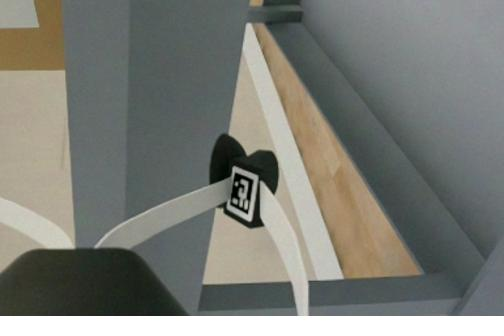

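Call:
move(
  blocking=false,
  r2={"base": {"translate_m": 0.008}, "pace": "slow"},
  cameras=[],
)

Call:
wait(
  seconds=1,
  cameras=[],
)

Call:
move(
  blocking=false,
  r2={"joints": {"gripper_m": -0.012}},
  cameras=[],
)

Call:
wait(
  seconds=3,
  cameras=["r2_head_camera", "r2_wrist_camera"],
)

Scene clock: 2148.20 s.
move: r2 moving
r1.base_odometry: x=-1.368 y=+1.639 heading=+2.103
r1.turned_by_wheels: +0.000
r1.turned_by_imu: +0.000
r1.base_tilt: forward=-1.6 right=+1.3
r1.lidar_m: 2.92 2.68 4.27 0.25 0.25 - 0.25 0.37 3.66 1.07 1.43 2.65
r1.base_status: not commanded
r1.joint_positions: lift_m=+0.127 arm_m=+0.000 wrist_yaw_rad=+3.092 wrist_pitch_rad=+0.002 wrist_roll_rad=+0.000 gripper_m=+0.056
r1.joint_status: not commanded
r1.measured_speeds: translate_m=+0.000 strafe_m=+0.000 rotate_rad=+0.000 lift_m=+0.000 arm_m=+0.000 wrist_yaw_rad=+0.000 wrist_pitch_rad=+0.000 wrist_roll_rad=+0.000
r1.motor_effort: lift_m=+20(20) arm_m=+4(4) wheel_0=+0(1) wheel_1=+0(0) wheel_2=+0(0)
r1.servo_current: wrist_yaw_rad=59(59) wrist_pitch_rad=39(46) wrist_roll_rad=65(65) gripper_m=46(46)
r1.contact_limits: translate_m 0.8
r1.hand_pose: x=-0.1128 y=+0.1016 z=+0.3046 quat_wxyz=(+0.025, -0.001, +0.000, +1.000) (m; r1's base frame)
r1.wrist_depth_mm: 136 138 347 290 249 216 198 / 107 138 338 290 247 216 198 / 114 139 286 290 248 217 198 / 133 154 330 294 249 218 200 / 525 442 353 293 250 214 199 / 654 449 193 296 197 219 199 / 668 452 345 143 246 211 199
r2.base_odometry: x=+0.587 y=-0.556 heading=-1.368
r2.turned_by_wheels: +0.000
r2.turned_by_imu: +0.001
r2.base_tilt: forward=-0.7 right=+0.1
r2.lidar_m: 0.46 1.72 1.69 1.91 1.58 1.59 1.76 2.98 3.01 3.39 3.41 0.40
r2.base_status: translate_m moving
r2.joint_positions: lift_m=+0.685 arm_m=+0.000 wrist_yaw_rad=-0.001 wrist_pitch_rad=+0.007 wrist_roll_rad=+1.568 gripper_m=+0.100
r2.joint_status: not commanded
r2.measured_speeds: translate_m=+0.007 strafe_m=+0.000 rotate_rad=+0.000 lift_m=+0.000 arm_m=+0.000 wrist_yaw_rad=+0.000 wrist_pitch_rad=+0.000 wrist_roll_rad=+0.000
r2.motor_effort: lift_m=+21(21) arm_m=+4(4) wheel_0=+3(9) wheel_1=+5(6) wheel_2=-6(11)
r2.servo_current: wrist_yaw_rad=46(52) wrist_pitch_rad=52(52) wrist_roll_rad=46(59) gripper_m=46(59)
r2.hand_pose: x=+0.4592 y=-0.0877 z=+0.8609 quat_wxyz=(+0.708, +0.706, +0.002, -0.003) (m; r2's base frame)
r2.wrist_depth_mm: - - 473 142 198 - - / - 455 445 159 213 - - / - - 525 173 232 - - / - - 676 185 252 - - / - - - 204 272 - - / - - 190 216 189 1464 508 / - - - - - 397 445
pictures: none
No camera images: "cameras" was empty.

Scene clock: 2148.53 s.
earlier move: r2 done
r1.base_odometry: x=-1.368 y=+1.639 heading=+2.103
r1.turned_by_wheels: +0.000
r1.turned_by_imu: +0.000
r1.base_tilt: forward=-1.6 right=+1.3
r1.lidar_m: 2.92 2.65 4.27 0.25 0.25 - 0.25 0.35 3.65 1.06 1.39 2.65
r1.base_status: not commanded
r1.joint_positions: lift_m=+0.127 arm_m=+0.000 wrist_yaw_rad=+3.092 wrist_pitch_rad=+0.002 wrist_roll_rad=+0.000 gripper_m=+0.056
r1.joint_status: not commanded
r1.measured_speeds: translate_m=+0.000 strafe_m=+0.000 rotate_rad=+0.000 lift_m=+0.000 arm_m=+0.000 wrist_yaw_rad=+0.000 wrist_pitch_rad=+0.000 wrist_roll_rad=+0.000
r1.motor_effort: lift_m=+20(20) arm_m=+4(4) wheel_0=+0(1) wheel_1=+0(0) wheel_2=+0(0)
r1.servo_current: wrist_yaw_rad=39(59) wrist_pitch_rad=46(46) wrist_roll_rad=46(65) gripper_m=39(46)
r1.contact_limits: translate_m 0.8
r1.hand_pose: x=-0.1128 y=+0.1016 z=+0.3046 quat_wxyz=(+0.025, -0.001, +0.000, +1.000) (m; r1's base frame)
r1.wrist_depth_mm: 136 138 349 289 249 216 198 / 107 138 340 290 248 217 198 / 114 138 287 291 250 217 198 / 134 154 332 293 250 216 200 / 525 449 353 293 250 214 199 / 654 445 193 293 196 218 200 / 661 449 345 143 247 211 200
r2.base_odometry: x=+0.587 y=-0.556 heading=-1.368
r2.turned_by_wheels: +0.000
r2.turned_by_imu: +0.000
r2.base_tilt: forward=-0.7 right=+0.1
r2.lidar_m: 0.48 1.72 1.69 1.92 1.60 1.57 1.77 2.97 2.99 3.39 3.41 0.39
r2.base_status: done
r2.joint_positions: lift_m=+0.685 arm_m=+0.000 wrist_yaw_rad=-0.001 wrist_pitch_rad=+0.007 wrist_roll_rad=+1.568 gripper_m=+0.100
r2.joint_status: not commanded
r2.measured_speeds: translate_m=+0.000 strafe_m=+0.000 rotate_rad=+0.000 lift_m=+0.000 arm_m=+0.000 wrist_yaw_rad=+0.000 wrist_pitch_rad=+0.000 wrist_roll_rad=+0.000
r2.motor_effort: lift_m=+21(21) arm_m=+4(4) wheel_0=+5(9) wheel_1=+4(6) wheel_2=-4(11)
r2.servo_current: wrist_yaw_rad=46(59) wrist_pitch_rad=46(52) wrist_roll_rad=46(59) gripper_m=52(59)
r2.hand_pose: x=+0.4592 y=-0.0877 z=+0.8609 quat_wxyz=(+0.708, +0.706, +0.002, -0.003) (m; r2's base frame)
r2.wrist_depth_mm: - - 469 143 198 - - / - 459 442 158 213 - - / - - 525 173 230 - - / - - 668 185 252 - - / - - - 204 271 - - / - - 190 217 189 1499 508 / - - - - - 397 445
wait: 0.33 of 1 s (r2 has come to rest)
pictures: none
No camera images: "cameras" was empty.

Scene clock: 2149.03 s.
move: r2 moving
r1.base_odometry: x=-1.368 y=+1.639 heading=+2.103
r1.turned_by_wheels: +0.000
r1.turned_by_imu: +0.000
r1.base_tilt: forward=-1.6 right=+1.2
r1.lidar_m: 2.94 2.67 4.25 0.25 0.25 - 0.25 0.36 3.65 1.07 1.40 2.67
r1.base_status: not commanded
r1.joint_positions: lift_m=+0.127 arm_m=+0.000 wrist_yaw_rad=+3.092 wrist_pitch_rad=+0.002 wrist_roll_rad=+0.000 gripper_m=+0.056
r1.joint_status: not commanded
r1.measured_speeds: translate_m=+0.000 strafe_m=+0.000 rotate_rad=+0.000 lift_m=+0.000 arm_m=+0.000 wrist_yaw_rad=+0.000 wrist_pitch_rad=+0.000 wrist_roll_rad=+0.000
r1.motor_effort: lift_m=+20(20) arm_m=+4(4) wheel_0=+0(0) wheel_1=+0(0) wheel_2=+0(0)
r1.servo_current: wrist_yaw_rad=46(65) wrist_pitch_rad=39(46) wrist_roll_rad=52(65) gripper_m=46(46)
r1.contact_limits: translate_m 0.8
r1.hand_pose: x=-0.1128 y=+0.1016 z=+0.3046 quat_wxyz=(+0.025, -0.001, +0.000, +1.000) (m; r1's base frame)
r1.wrist_depth_mm: 136 138 347 289 248 215 196 / 107 138 338 291 248 216 198 / 114 138 287 290 249 217 198 / 133 153 332 291 249 218 199 / 525 445 353 294 250 213 199 / 661 449 193 293 196 218 199 / 654 452 345 143 247 211 199
r2.base_odometry: x=+0.587 y=-0.556 heading=-1.368
r2.turned_by_wheels: +0.000
r2.turned_by_imu: +0.000
r2.base_tilt: forward=-0.7 right=+0.1
r2.lidar_m: 0.47 1.70 1.69 1.91 1.59 1.58 1.81 2.96 3.01 3.37 3.39 0.43
r2.base_status: not commanded
r2.joint_positions: lift_m=+0.685 arm_m=+0.000 wrist_yaw_rad=-0.001 wrist_pitch_rad=+0.007 wrist_roll_rad=+1.568 gripper_m=+0.083
r2.joint_status: gripper_m moving
r2.measured_speeds: translate_m=+0.000 strafe_m=+0.000 rotate_rad=+0.000 lift_m=+0.000 arm_m=+0.000 wrist_yaw_rad=+0.000 wrist_pitch_rad=+0.000 wrist_roll_rad=+0.000
r2.motor_effort: lift_m=+21(21) arm_m=+4(4) wheel_0=+4(5) wheel_1=+4(5) wheel_2=-4(5)
r2.servo_current: wrist_yaw_rad=46(65) wrist_pitch_rad=52(52) wrist_roll_rad=52(59) gripper_m=98(104)
r2.hand_pose: x=+0.4592 y=-0.0877 z=+0.8609 quat_wxyz=(+0.708, +0.706, +0.002, -0.003) (m; r2's base frame)
r2.wrist_depth_mm: - - 473 142 197 - - / - 455 442 158 213 - - / - - 521 172 231 - - / - - 661 185 252 - - / - - - 204 272 - - / - - 190 217 189 1576 504 / - - - - - 399 445
pictures: none
No camera images: "cameras" was empty.

Scene clock: 2150.40 s.
earlier move: r2 done
r1.base_odometry: x=-1.368 y=+1.639 heading=+2.103
r1.turned_by_wheels: +0.000
r1.turned_by_imu: +0.000
r1.base_tilt: forward=-1.6 right=+1.2
r1.lidar_m: 2.92 2.67 4.26 0.25 0.25 - 0.25 0.36 3.67 1.06 1.37 2.67
r1.base_status: not commanded
r1.joint_positions: lift_m=+0.127 arm_m=+0.000 wrist_yaw_rad=+3.092 wrist_pitch_rad=+0.002 wrist_roll_rad=+0.000 gripper_m=+0.056
r1.joint_status: not commanded
r1.measured_speeds: translate_m=+0.000 strafe_m=+0.000 rotate_rad=+0.000 lift_m=+0.000 arm_m=+0.000 wrist_yaw_rad=+0.000 wrist_pitch_rad=+0.000 wrist_roll_rad=+0.000
r1.motor_effort: lift_m=+20(20) arm_m=+4(4) wheel_0=+0(1) wheel_1=+0(0) wheel_2=+0(0)
r1.servo_current: wrist_yaw_rad=46(78) wrist_pitch_rad=39(46) wrist_roll_rad=39(65) gripper_m=39(46)
r1.contact_limits: translate_m 0.8
r1.hand_pose: x=-0.1128 y=+0.1016 z=+0.3046 quat_wxyz=(+0.025, -0.001, +0.000, +1.000) (m; r1's base frame)
r1.wrist_depth_mm: 136 138 347 290 247 216 198 / 107 138 336 291 249 216 198 / 114 139 286 291 249 218 198 / 133 154 332 291 250 216 199 / 521 442 351 293 250 213 199 / 647 452 193 294 196 219 199 / 661 449 349 143 246 211 198
r2.base_odometry: x=+0.587 y=-0.556 heading=-1.368
r2.turned_by_wheels: +0.000
r2.turned_by_imu: +0.000
r2.base_tilt: forward=-0.6 right=+0.1
r2.lidar_m: 0.50 1.70 1.70 1.94 1.59 1.57 1.79 2.95 3.02 3.38 3.41 0.40
r2.base_status: not commanded
r2.joint_positions: lift_m=+0.685 arm_m=+0.000 wrist_yaw_rad=-0.001 wrist_pitch_rad=+0.007 wrist_roll_rad=+1.568 gripper_m=-0.010
r2.joint_status: all done
r2.measured_speeds: translate_m=+0.000 strafe_m=+0.000 rotate_rad=+0.000 lift_m=+0.000 arm_m=+0.000 wrist_yaw_rad=+0.000 wrist_pitch_rad=+0.000 wrist_roll_rad=+0.000
r2.motor_effort: lift_m=+21(21) arm_m=+4(4) wheel_0=+4(5) wheel_1=+4(5) wheel_2=-4(5)
r2.servo_current: wrist_yaw_rad=39(65) wrist_pitch_rad=52(59) wrist_roll_rad=52(65) gripper_m=111(208)
r2.hand_pose: x=+0.4592 y=-0.0876 z=+0.8609 quat_wxyz=(+0.708, +0.706, +0.002, -0.003) (m; r2's base frame)
r2.wrist_depth_mm: - 469 462 138 192 - - / - 439 433 149 209 - - / - - 525 167 227 - - / - - 676 183 247 - - / - - - 202 273 1863 - / - - 183 210 179 1576 500 / - - - - - 392 433
wait: 1.37 of 3 s (r2 has come to rest)
pictures: r2_head_camera, r2_wrist_camera
Images, in order (width x height): r2_head_camera 420x560, r2_wrist_camera 616x392.

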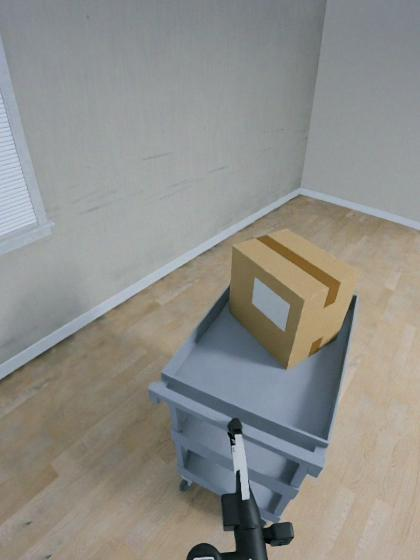

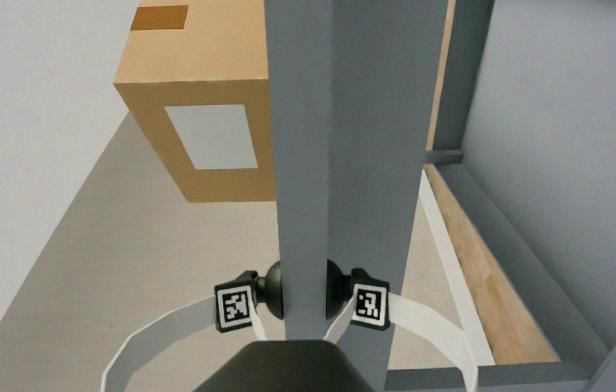

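Call:
move(
  blocking=false,
  r2={"base": {"translate_m": -0.4, "strafe_m": -0.64}, "pace": "slow"},
  cameras=[],
)

Call:
wait(
  seconds=4,
  cameras=["r2_head_camera"],
)

Call:
wait(
  seconds=6,
  cameras=["r2_head_camera", "r2_wrist_camera"],
)

Scene clock: 2214.97 s.
move: r2 moving
r1.base_odometry: x=-1.368 y=+1.639 heading=+2.103
r1.turned_by_wheels: +0.000
r1.turned_by_imu: +0.000
r1.base_tilt: forward=-1.6 right=+1.2
r1.lidar_m: 2.95 2.69 4.24 0.25 0.25 - 0.25 0.35 3.66 1.06 1.40 2.66
r1.base_status: not commanded
r1.joint_positions: lift_m=+0.127 arm_m=+0.000 wrist_yaw_rad=+3.092 wrist_pitch_rad=+0.002 wrist_roll_rad=+0.000 gripper_m=+0.056
r1.joint_status: not commanded
r1.measured_speeds: translate_m=+0.000 strafe_m=+0.000 rotate_rad=+0.000 lift_m=+0.000 arm_m=+0.000 wrist_yaw_rad=+0.000 wrist_pitch_rad=+0.000 wrist_roll_rad=+0.000
r1.motor_effort: lift_m=+20(20) arm_m=+3(4) wheel_0=+0(1) wheel_1=+0(0) wheel_2=+0(0)
r1.servo_current: wrist_yaw_rad=52(72) wrist_pitch_rad=46(46) wrist_roll_rad=39(65) gripper_m=39(46)
r1.contact_limits: translate_m 0.8
r1.hand_pose: x=-0.1128 y=+0.1016 z=+0.3046 quat_wxyz=(+0.025, -0.001, +0.000, +1.000) (m; r1's base frame)
r1.wrist_depth_mm: 136 138 347 289 248 216 197 / 107 138 342 289 248 216 197 / 114 138 287 291 250 218 198 / 133 153 332 291 249 216 198 / 530 442 353 293 250 213 199 / 647 445 193 294 196 218 199 / 668 449 345 144 246 211 200
r2.base_odometry: x=+0.576 y=-0.552 heading=-1.367
r2.turned_by_wheels: +0.001
r2.turned_by_imu: +0.001
r2.base_tilt: forward=-0.7 right=+0.1
r2.lidar_m: 0.49 1.72 1.73 1.88 1.59 1.57 1.78 2.96 2.98 3.36 3.40 0.41
r2.base_status: translate_m moving; strafe_m moving
r2.joint_positions: lift_m=+0.685 arm_m=+0.000 wrist_yaw_rad=+0.002 wrist_pitch_rad=+0.007 wrist_roll_rad=+1.568 gripper_m=-0.010
r2.joint_status: not commanded
r2.measured_speeds: translate_m=-0.026 strafe_m=-0.041 rotate_rad=-0.002 lift_m=+0.000 arm_m=+0.000 wrist_yaw_rad=+0.007 wrist_pitch_rad=+0.000 wrist_roll_rad=+0.000
r2.motor_effort: lift_m=+21(21) arm_m=+4(4) wheel_0=+7(11) wheel_1=-7(8) wheel_2=+9(11)
r2.servo_current: wrist_yaw_rad=46(65) wrist_pitch_rad=46(59) wrist_roll_rad=46(59) gripper_m=117(117)
r2.hand_pose: x=+0.4594 y=-0.0870 z=+0.8609 quat_wxyz=(+0.708, +0.706, +0.003, -0.002) (m; r2's base frame)
r2.wrist_depth_mm: - 477 466 138 193 - - / - 436 436 149 209 - - / - - 521 167 225 - - / - - 676 183 247 - - / - - - 198 271 1863 - / - - 183 210 180 1618 500 / - - - - - 392 436
pictures: none
No camera images: "cameras" was empty.

Scene clock: 2218.97 s.
earlier move: r2 moving
r1.base_odometry: x=-1.368 y=+1.639 heading=+2.103
r1.turned_by_wheels: +0.000
r1.turned_by_imu: +0.000
r1.base_tilt: forward=-1.6 right=+1.3
r1.lidar_m: 3.06 2.67 4.26 0.25 0.25 - 0.25 0.37 3.65 1.07 1.38 2.65
r1.base_status: not commanded
r1.joint_positions: lift_m=+0.127 arm_m=+0.000 wrist_yaw_rad=+3.092 wrist_pitch_rad=+0.002 wrist_roll_rad=+0.000 gripper_m=+0.056
r1.joint_status: not commanded
r1.measured_speeds: translate_m=+0.000 strafe_m=+0.000 rotate_rad=+0.000 lift_m=+0.000 arm_m=+0.000 wrist_yaw_rad=+0.000 wrist_pitch_rad=+0.000 wrist_roll_rad=+0.000
r1.motor_effort: lift_m=+20(20) arm_m=+4(4) wheel_0=+0(1) wheel_1=+0(0) wheel_2=+0(0)
r1.servo_current: wrist_yaw_rad=59(72) wrist_pitch_rad=39(52) wrist_roll_rad=52(72) gripper_m=46(52)
r1.contact_limits: translate_m 0.8
r1.hand_pose: x=-0.1128 y=+0.1016 z=+0.3046 quat_wxyz=(+0.025, -0.001, +0.000, +1.000) (m; r1's base frame)
r1.wrist_depth_mm: 136 138 349 291 248 216 196 / 107 138 340 290 248 216 197 / 114 139 286 291 250 218 198 / 133 154 332 291 250 217 200 / 530 442 351 293 250 214 200 / 654 449 193 294 197 219 199 / 661 445 345 143 246 211 199
r2.base_odometry: x=+0.212 y=-0.417 heading=-1.367
r2.turned_by_wheels: +0.000
r2.turned_by_imu: +0.000
r2.base_tilt: forward=-0.6 right=+0.1
r2.lidar_m: 0.43 0.42 2.11 2.00 1.68 1.65 1.89 2.61 2.60 2.95 3.23 0.47
r2.base_status: translate_m moving; strafe_m moving
r2.joint_positions: lift_m=+0.685 arm_m=+0.000 wrist_yaw_rad=+0.002 wrist_pitch_rad=+0.007 wrist_roll_rad=+1.568 gripper_m=-0.010
r2.joint_status: not commanded
r2.measured_speeds: translate_m=-0.053 strafe_m=-0.085 rotate_rad=+0.000 lift_m=+0.000 arm_m=+0.000 wrist_yaw_rad=+0.000 wrist_pitch_rad=+0.000 wrist_roll_rad=+0.000
r2.motor_effort: lift_m=+21(21) arm_m=+3(4) wheel_0=+5(11) wheel_1=-7(9) wheel_2=+10(12)
r2.servo_current: wrist_yaw_rad=39(65) wrist_pitch_rad=46(59) wrist_roll_rad=52(65) gripper_m=111(124)
r2.hand_pose: x=+0.4594 y=-0.0869 z=+0.8609 quat_wxyz=(+0.708, +0.706, +0.003, -0.002) (m; r2's base frame)
r2.wrist_depth_mm: - - - 229 289 296 297 / - - - 225 287 1708 1098 / - - - 224 285 831 - / - - 530 222 281 - - / - - 525 219 279 866 - / - - 186 216 180 - - / - - 627 - - - -
wait: 4.00 s; no rest
pictures: r2_head_camera
Images, in order (width x height): r2_head_camera 420x560.

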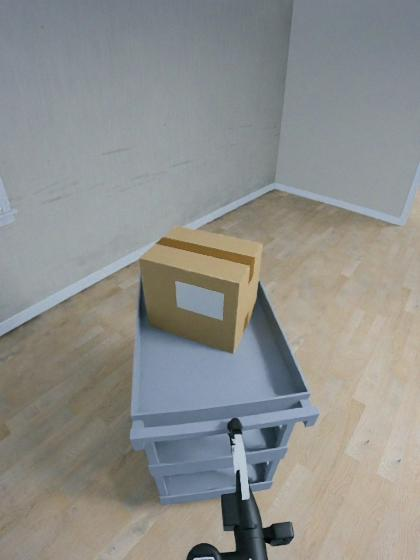

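Scene clock: 2223.30 s.
earlier move: r2 done
r1.base_odometry: x=-1.368 y=+1.639 heading=+2.103
r1.turned_by_wheels: +0.000
r1.turned_by_imu: +0.000
r1.base_tilt: forward=-1.6 right=+1.3
r1.lidar_m: 3.07 2.78 3.28 0.25 0.25 - 0.25 0.35 3.66 1.06 1.38 2.67
r1.base_status: not commanded
r1.joint_positions: lift_m=+0.127 arm_m=+0.000 wrist_yaw_rad=+3.092 wrist_pitch_rad=+0.002 wrist_roll_rad=+0.000 gripper_m=+0.056
r1.joint_status: not commanded
r1.measured_speeds: translate_m=+0.000 strafe_m=+0.000 rotate_rad=+0.000 lift_m=+0.000 arm_m=+0.000 wrist_yaw_rad=+0.000 wrist_pitch_rad=+0.000 wrist_roll_rad=+0.000
r1.motor_effort: lift_m=+20(20) arm_m=+4(4) wheel_0=+0(1) wheel_1=+0(0) wheel_2=+0(0)
r1.servo_current: wrist_yaw_rad=46(78) wrist_pitch_rad=39(52) wrist_roll_rad=39(78) gripper_m=39(52)
r1.contact_limits: translate_m 0.8
r1.hand_pose: x=-0.1128 y=+0.1016 z=+0.3046 quat_wxyz=(+0.025, -0.001, +0.000, +1.000) (m; r1's base frame)
r1.wrist_depth_mm: 136 138 349 290 249 216 197 / 107 138 340 291 247 217 198 / 114 138 286 291 249 218 199 / 133 153 330 291 249 219 198 / 525 442 351 291 250 214 199 / 647 449 193 294 196 220 199 / 661 449 343 143 247 211 199
r2.base_odometry: x=-0.120 y=-0.294 heading=-1.367
r2.turned_by_wheels: +0.000
r2.turned_by_imu: +0.000
r2.base_tilt: forward=-0.6 right=+0.1
r2.lidar_m: 0.32 0.32 2.45 2.05 1.72 1.71 1.94 2.27 2.24 2.56 3.09 0.56
r2.base_status: done
r2.joint_positions: lift_m=+0.685 arm_m=+0.000 wrist_yaw_rad=+0.002 wrist_pitch_rad=+0.007 wrist_roll_rad=+1.568 gripper_m=-0.011
r2.joint_status: not commanded
r2.measured_speeds: translate_m=+0.000 strafe_m=+0.000 rotate_rad=+0.000 lift_m=+0.000 arm_m=+0.000 wrist_yaw_rad=+0.000 wrist_pitch_rad=+0.000 wrist_roll_rad=+0.000
r2.motor_effort: lift_m=+20(21) arm_m=+4(4) wheel_0=+6(11) wheel_1=-3(9) wheel_2=+6(12)
r2.servo_current: wrist_yaw_rad=33(65) wrist_pitch_rad=52(59) wrist_roll_rad=39(65) gripper_m=111(124)
r2.hand_pose: x=+0.4594 y=-0.0869 z=+0.8609 quat_wxyz=(+0.708, +0.706, +0.003, -0.002) (m; r2's base frame)
r2.wrist_depth_mm: - - - - - 1661 1160 / - - - 349 - 1661 1160 / - - - 368 392 397 397 / - - - 329 351 1756 504 / - - - 248 309 1708 - / - - 186 213 180 842 - / - 477 477 - - - -
wait: 4.33 of 6 s (r2 has come to rest)
pictures: r2_head_camera, r2_wrist_camera
Images, in order (width x height): r2_head_camera 420x560, r2_wrist_camera 616x392.

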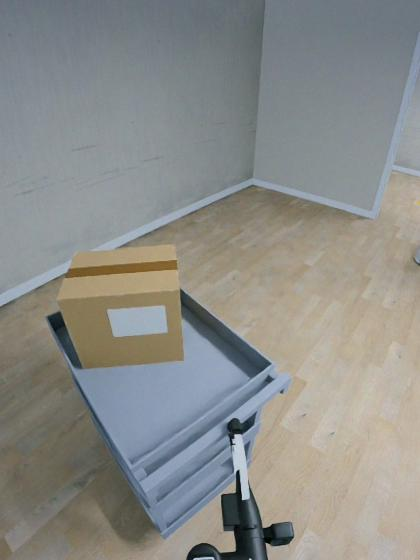

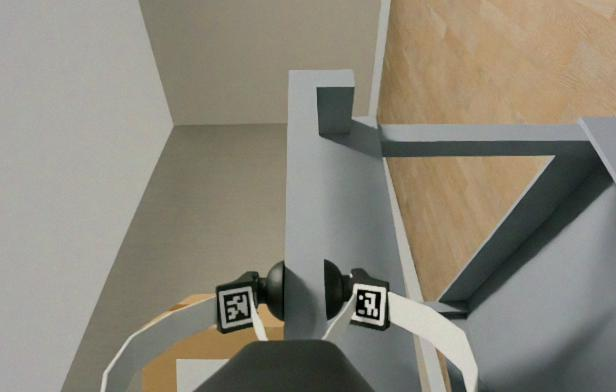

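Call:
move(
  blocking=false,
  r2={"joints": {"gripper_m": 0.1}},
  cameras=[],
)

Call:
wait(
  seconds=2.5,
  cameras=["r2_head_camera"],
)

Call:
move(
  blocking=false,
  r2={"base": {"translate_m": -0.15}},
  cameras=[],
)

Call:
wait(
  seconds=2,
  cameras=["r2_head_camera", "r2_wrist_camera"],
)

Scene clock: 2253.27 s.
move: r2 moving
r1.base_odometry: x=-1.368 y=+1.639 heading=+2.103
r1.turned_by_wheels: +0.000
r1.turned_by_imu: +0.000
r1.base_tilt: forward=-1.6 right=+1.3
r1.lidar_m: 3.07 2.77 3.29 0.25 0.25 - 0.25 0.36 3.68 1.06 1.41 2.64
r1.base_status: not commanded
r1.joint_positions: lift_m=+0.127 arm_m=+0.000 wrist_yaw_rad=+3.092 wrist_pitch_rad=+0.002 wrist_roll_rad=+0.000 gripper_m=+0.056
r1.joint_status: not commanded
r1.measured_speeds: translate_m=+0.000 strafe_m=+0.000 rotate_rad=+0.000 lift_m=+0.000 arm_m=+0.000 wrist_yaw_rad=+0.000 wrist_pitch_rad=+0.000 wrist_roll_rad=+0.000
r1.motor_effort: lift_m=+20(20) arm_m=+4(4) wheel_0=+0(0) wheel_1=+0(0) wheel_2=+0(0)
r1.servo_current: wrist_yaw_rad=52(65) wrist_pitch_rad=39(46) wrist_roll_rad=59(59) gripper_m=39(46)
r1.contact_limits: translate_m 0.8
r1.hand_pose: x=-0.1128 y=+0.1016 z=+0.3046 quat_wxyz=(+0.025, -0.001, +0.000, +1.000) (m; r1's base frame)
r1.wrist_depth_mm: 136 138 349 290 247 216 197 / 107 138 338 290 249 217 198 / 114 139 287 291 250 217 198 / 133 153 330 293 251 216 198 / 530 442 353 294 250 214 199 / 654 449 193 296 196 219 199 / 668 449 347 143 246 211 200
r2.base_odometry: x=-0.120 y=-0.294 heading=-1.367
r2.turned_by_wheels: +0.000
r2.turned_by_imu: +0.000
r2.base_tilt: forward=-0.7 right=+0.1
r2.lidar_m: 0.33 0.33 2.45 2.08 1.71 1.70 1.94 2.26 2.25 2.57 3.10 0.54
r2.base_status: not commanded
r2.joint_positions: lift_m=+0.685 arm_m=+0.000 wrist_yaw_rad=+0.002 wrist_pitch_rad=+0.007 wrist_roll_rad=+1.568 gripper_m=+0.011
r2.joint_status: gripper_m moving
r2.measured_speeds: translate_m=+0.000 strafe_m=+0.000 rotate_rad=+0.000 lift_m=+0.000 arm_m=+0.000 wrist_yaw_rad=+0.000 wrist_pitch_rad=+0.000 wrist_roll_rad=+0.000
r2.motor_effort: lift_m=+21(21) arm_m=+4(4) wheel_0=+5(6) wheel_1=-3(4) wheel_2=+5(6)
r2.servo_current: wrist_yaw_rad=46(59) wrist_pitch_rad=46(52) wrist_roll_rad=59(65) gripper_m=52(104)
r2.hand_pose: x=+0.4594 y=-0.0869 z=+0.8609 quat_wxyz=(+0.708, +0.706, +0.003, -0.002) (m; r2's base frame)
r2.wrist_depth_mm: - - - - - 1708 1205 / - - - - - 1756 1182 / - - - 373 399 402 402 / - - - 338 355 1708 512 / - - - 251 314 1708 - / - - 193 211 184 - - / - - 477 - - - -
pictures: none
No camera images: "cameras" was empty.

Scene clock: 2254.63 s.
earlier move: r2 done
r1.base_odometry: x=-1.368 y=+1.639 heading=+2.103
r1.turned_by_wheels: +0.000
r1.turned_by_imu: +0.000
r1.base_tilt: forward=-1.6 right=+1.3
r1.lidar_m: 3.07 2.77 3.29 0.25 0.25 - 0.25 0.36 3.66 1.06 1.40 2.66
r1.base_status: not commanded
r1.joint_positions: lift_m=+0.127 arm_m=+0.000 wrist_yaw_rad=+3.092 wrist_pitch_rad=+0.002 wrist_roll_rad=+0.000 gripper_m=+0.056
r1.joint_status: not commanded
r1.measured_speeds: translate_m=+0.000 strafe_m=+0.000 rotate_rad=+0.000 lift_m=+0.000 arm_m=+0.000 wrist_yaw_rad=+0.000 wrist_pitch_rad=+0.000 wrist_roll_rad=+0.000
r1.motor_effort: lift_m=+20(20) arm_m=+3(4) wheel_0=+0(1) wheel_1=+0(0) wheel_2=+0(0)
r1.servo_current: wrist_yaw_rad=52(72) wrist_pitch_rad=52(52) wrist_roll_rad=39(65) gripper_m=39(46)
r1.contact_limits: translate_m 0.8
r1.hand_pose: x=-0.1128 y=+0.1016 z=+0.3046 quat_wxyz=(+0.025, -0.001, +0.000, +1.000) (m; r1's base frame)
r1.wrist_depth_mm: 136 138 347 290 248 216 197 / 107 138 338 291 248 217 198 / 114 138 286 291 249 217 198 / 133 153 332 293 249 217 198 / 525 442 353 296 250 215 200 / 661 445 192 293 196 219 199 / 661 449 345 143 247 210 200
r2.base_odometry: x=-0.120 y=-0.294 heading=-1.367
r2.turned_by_wheels: +0.000
r2.turned_by_imu: +0.000
r2.base_tilt: forward=-0.7 right=+0.0
r2.lidar_m: 0.34 0.31 2.45 2.06 1.69 1.71 1.96 2.28 2.26 2.57 3.13 0.52
r2.base_status: not commanded
r2.joint_positions: lift_m=+0.685 arm_m=+0.000 wrist_yaw_rad=+0.002 wrist_pitch_rad=+0.007 wrist_roll_rad=+1.568 gripper_m=+0.100
r2.joint_status: all done
r2.measured_speeds: translate_m=+0.000 strafe_m=+0.000 rotate_rad=+0.000 lift_m=+0.000 arm_m=+0.000 wrist_yaw_rad=+0.000 wrist_pitch_rad=+0.000 wrist_roll_rad=+0.000
r2.motor_effort: lift_m=+21(21) arm_m=+4(4) wheel_0=+5(6) wheel_1=-3(4) wheel_2=+4(6)
r2.servo_current: wrist_yaw_rad=52(65) wrist_pitch_rad=52(59) wrist_roll_rad=46(65) gripper_m=52(111)
r2.hand_pose: x=+0.4594 y=-0.0869 z=+0.8609 quat_wxyz=(+0.708, +0.706, +0.003, -0.002) (m; r2's base frame)
r2.wrist_depth_mm: - - - - - 1708 1182 / - - - - - 1708 1160 / - - - 375 397 399 402 / - - - 334 355 1708 512 / - - - 303 312 1756 - / - - 195 223 191 - - / - 484 480 - - 778 -
wait: 1.37 of 2.5 s (r2 has come to rest)
pictures: r2_head_camera
Images, in order (width x height): r2_head_camera 420x560.

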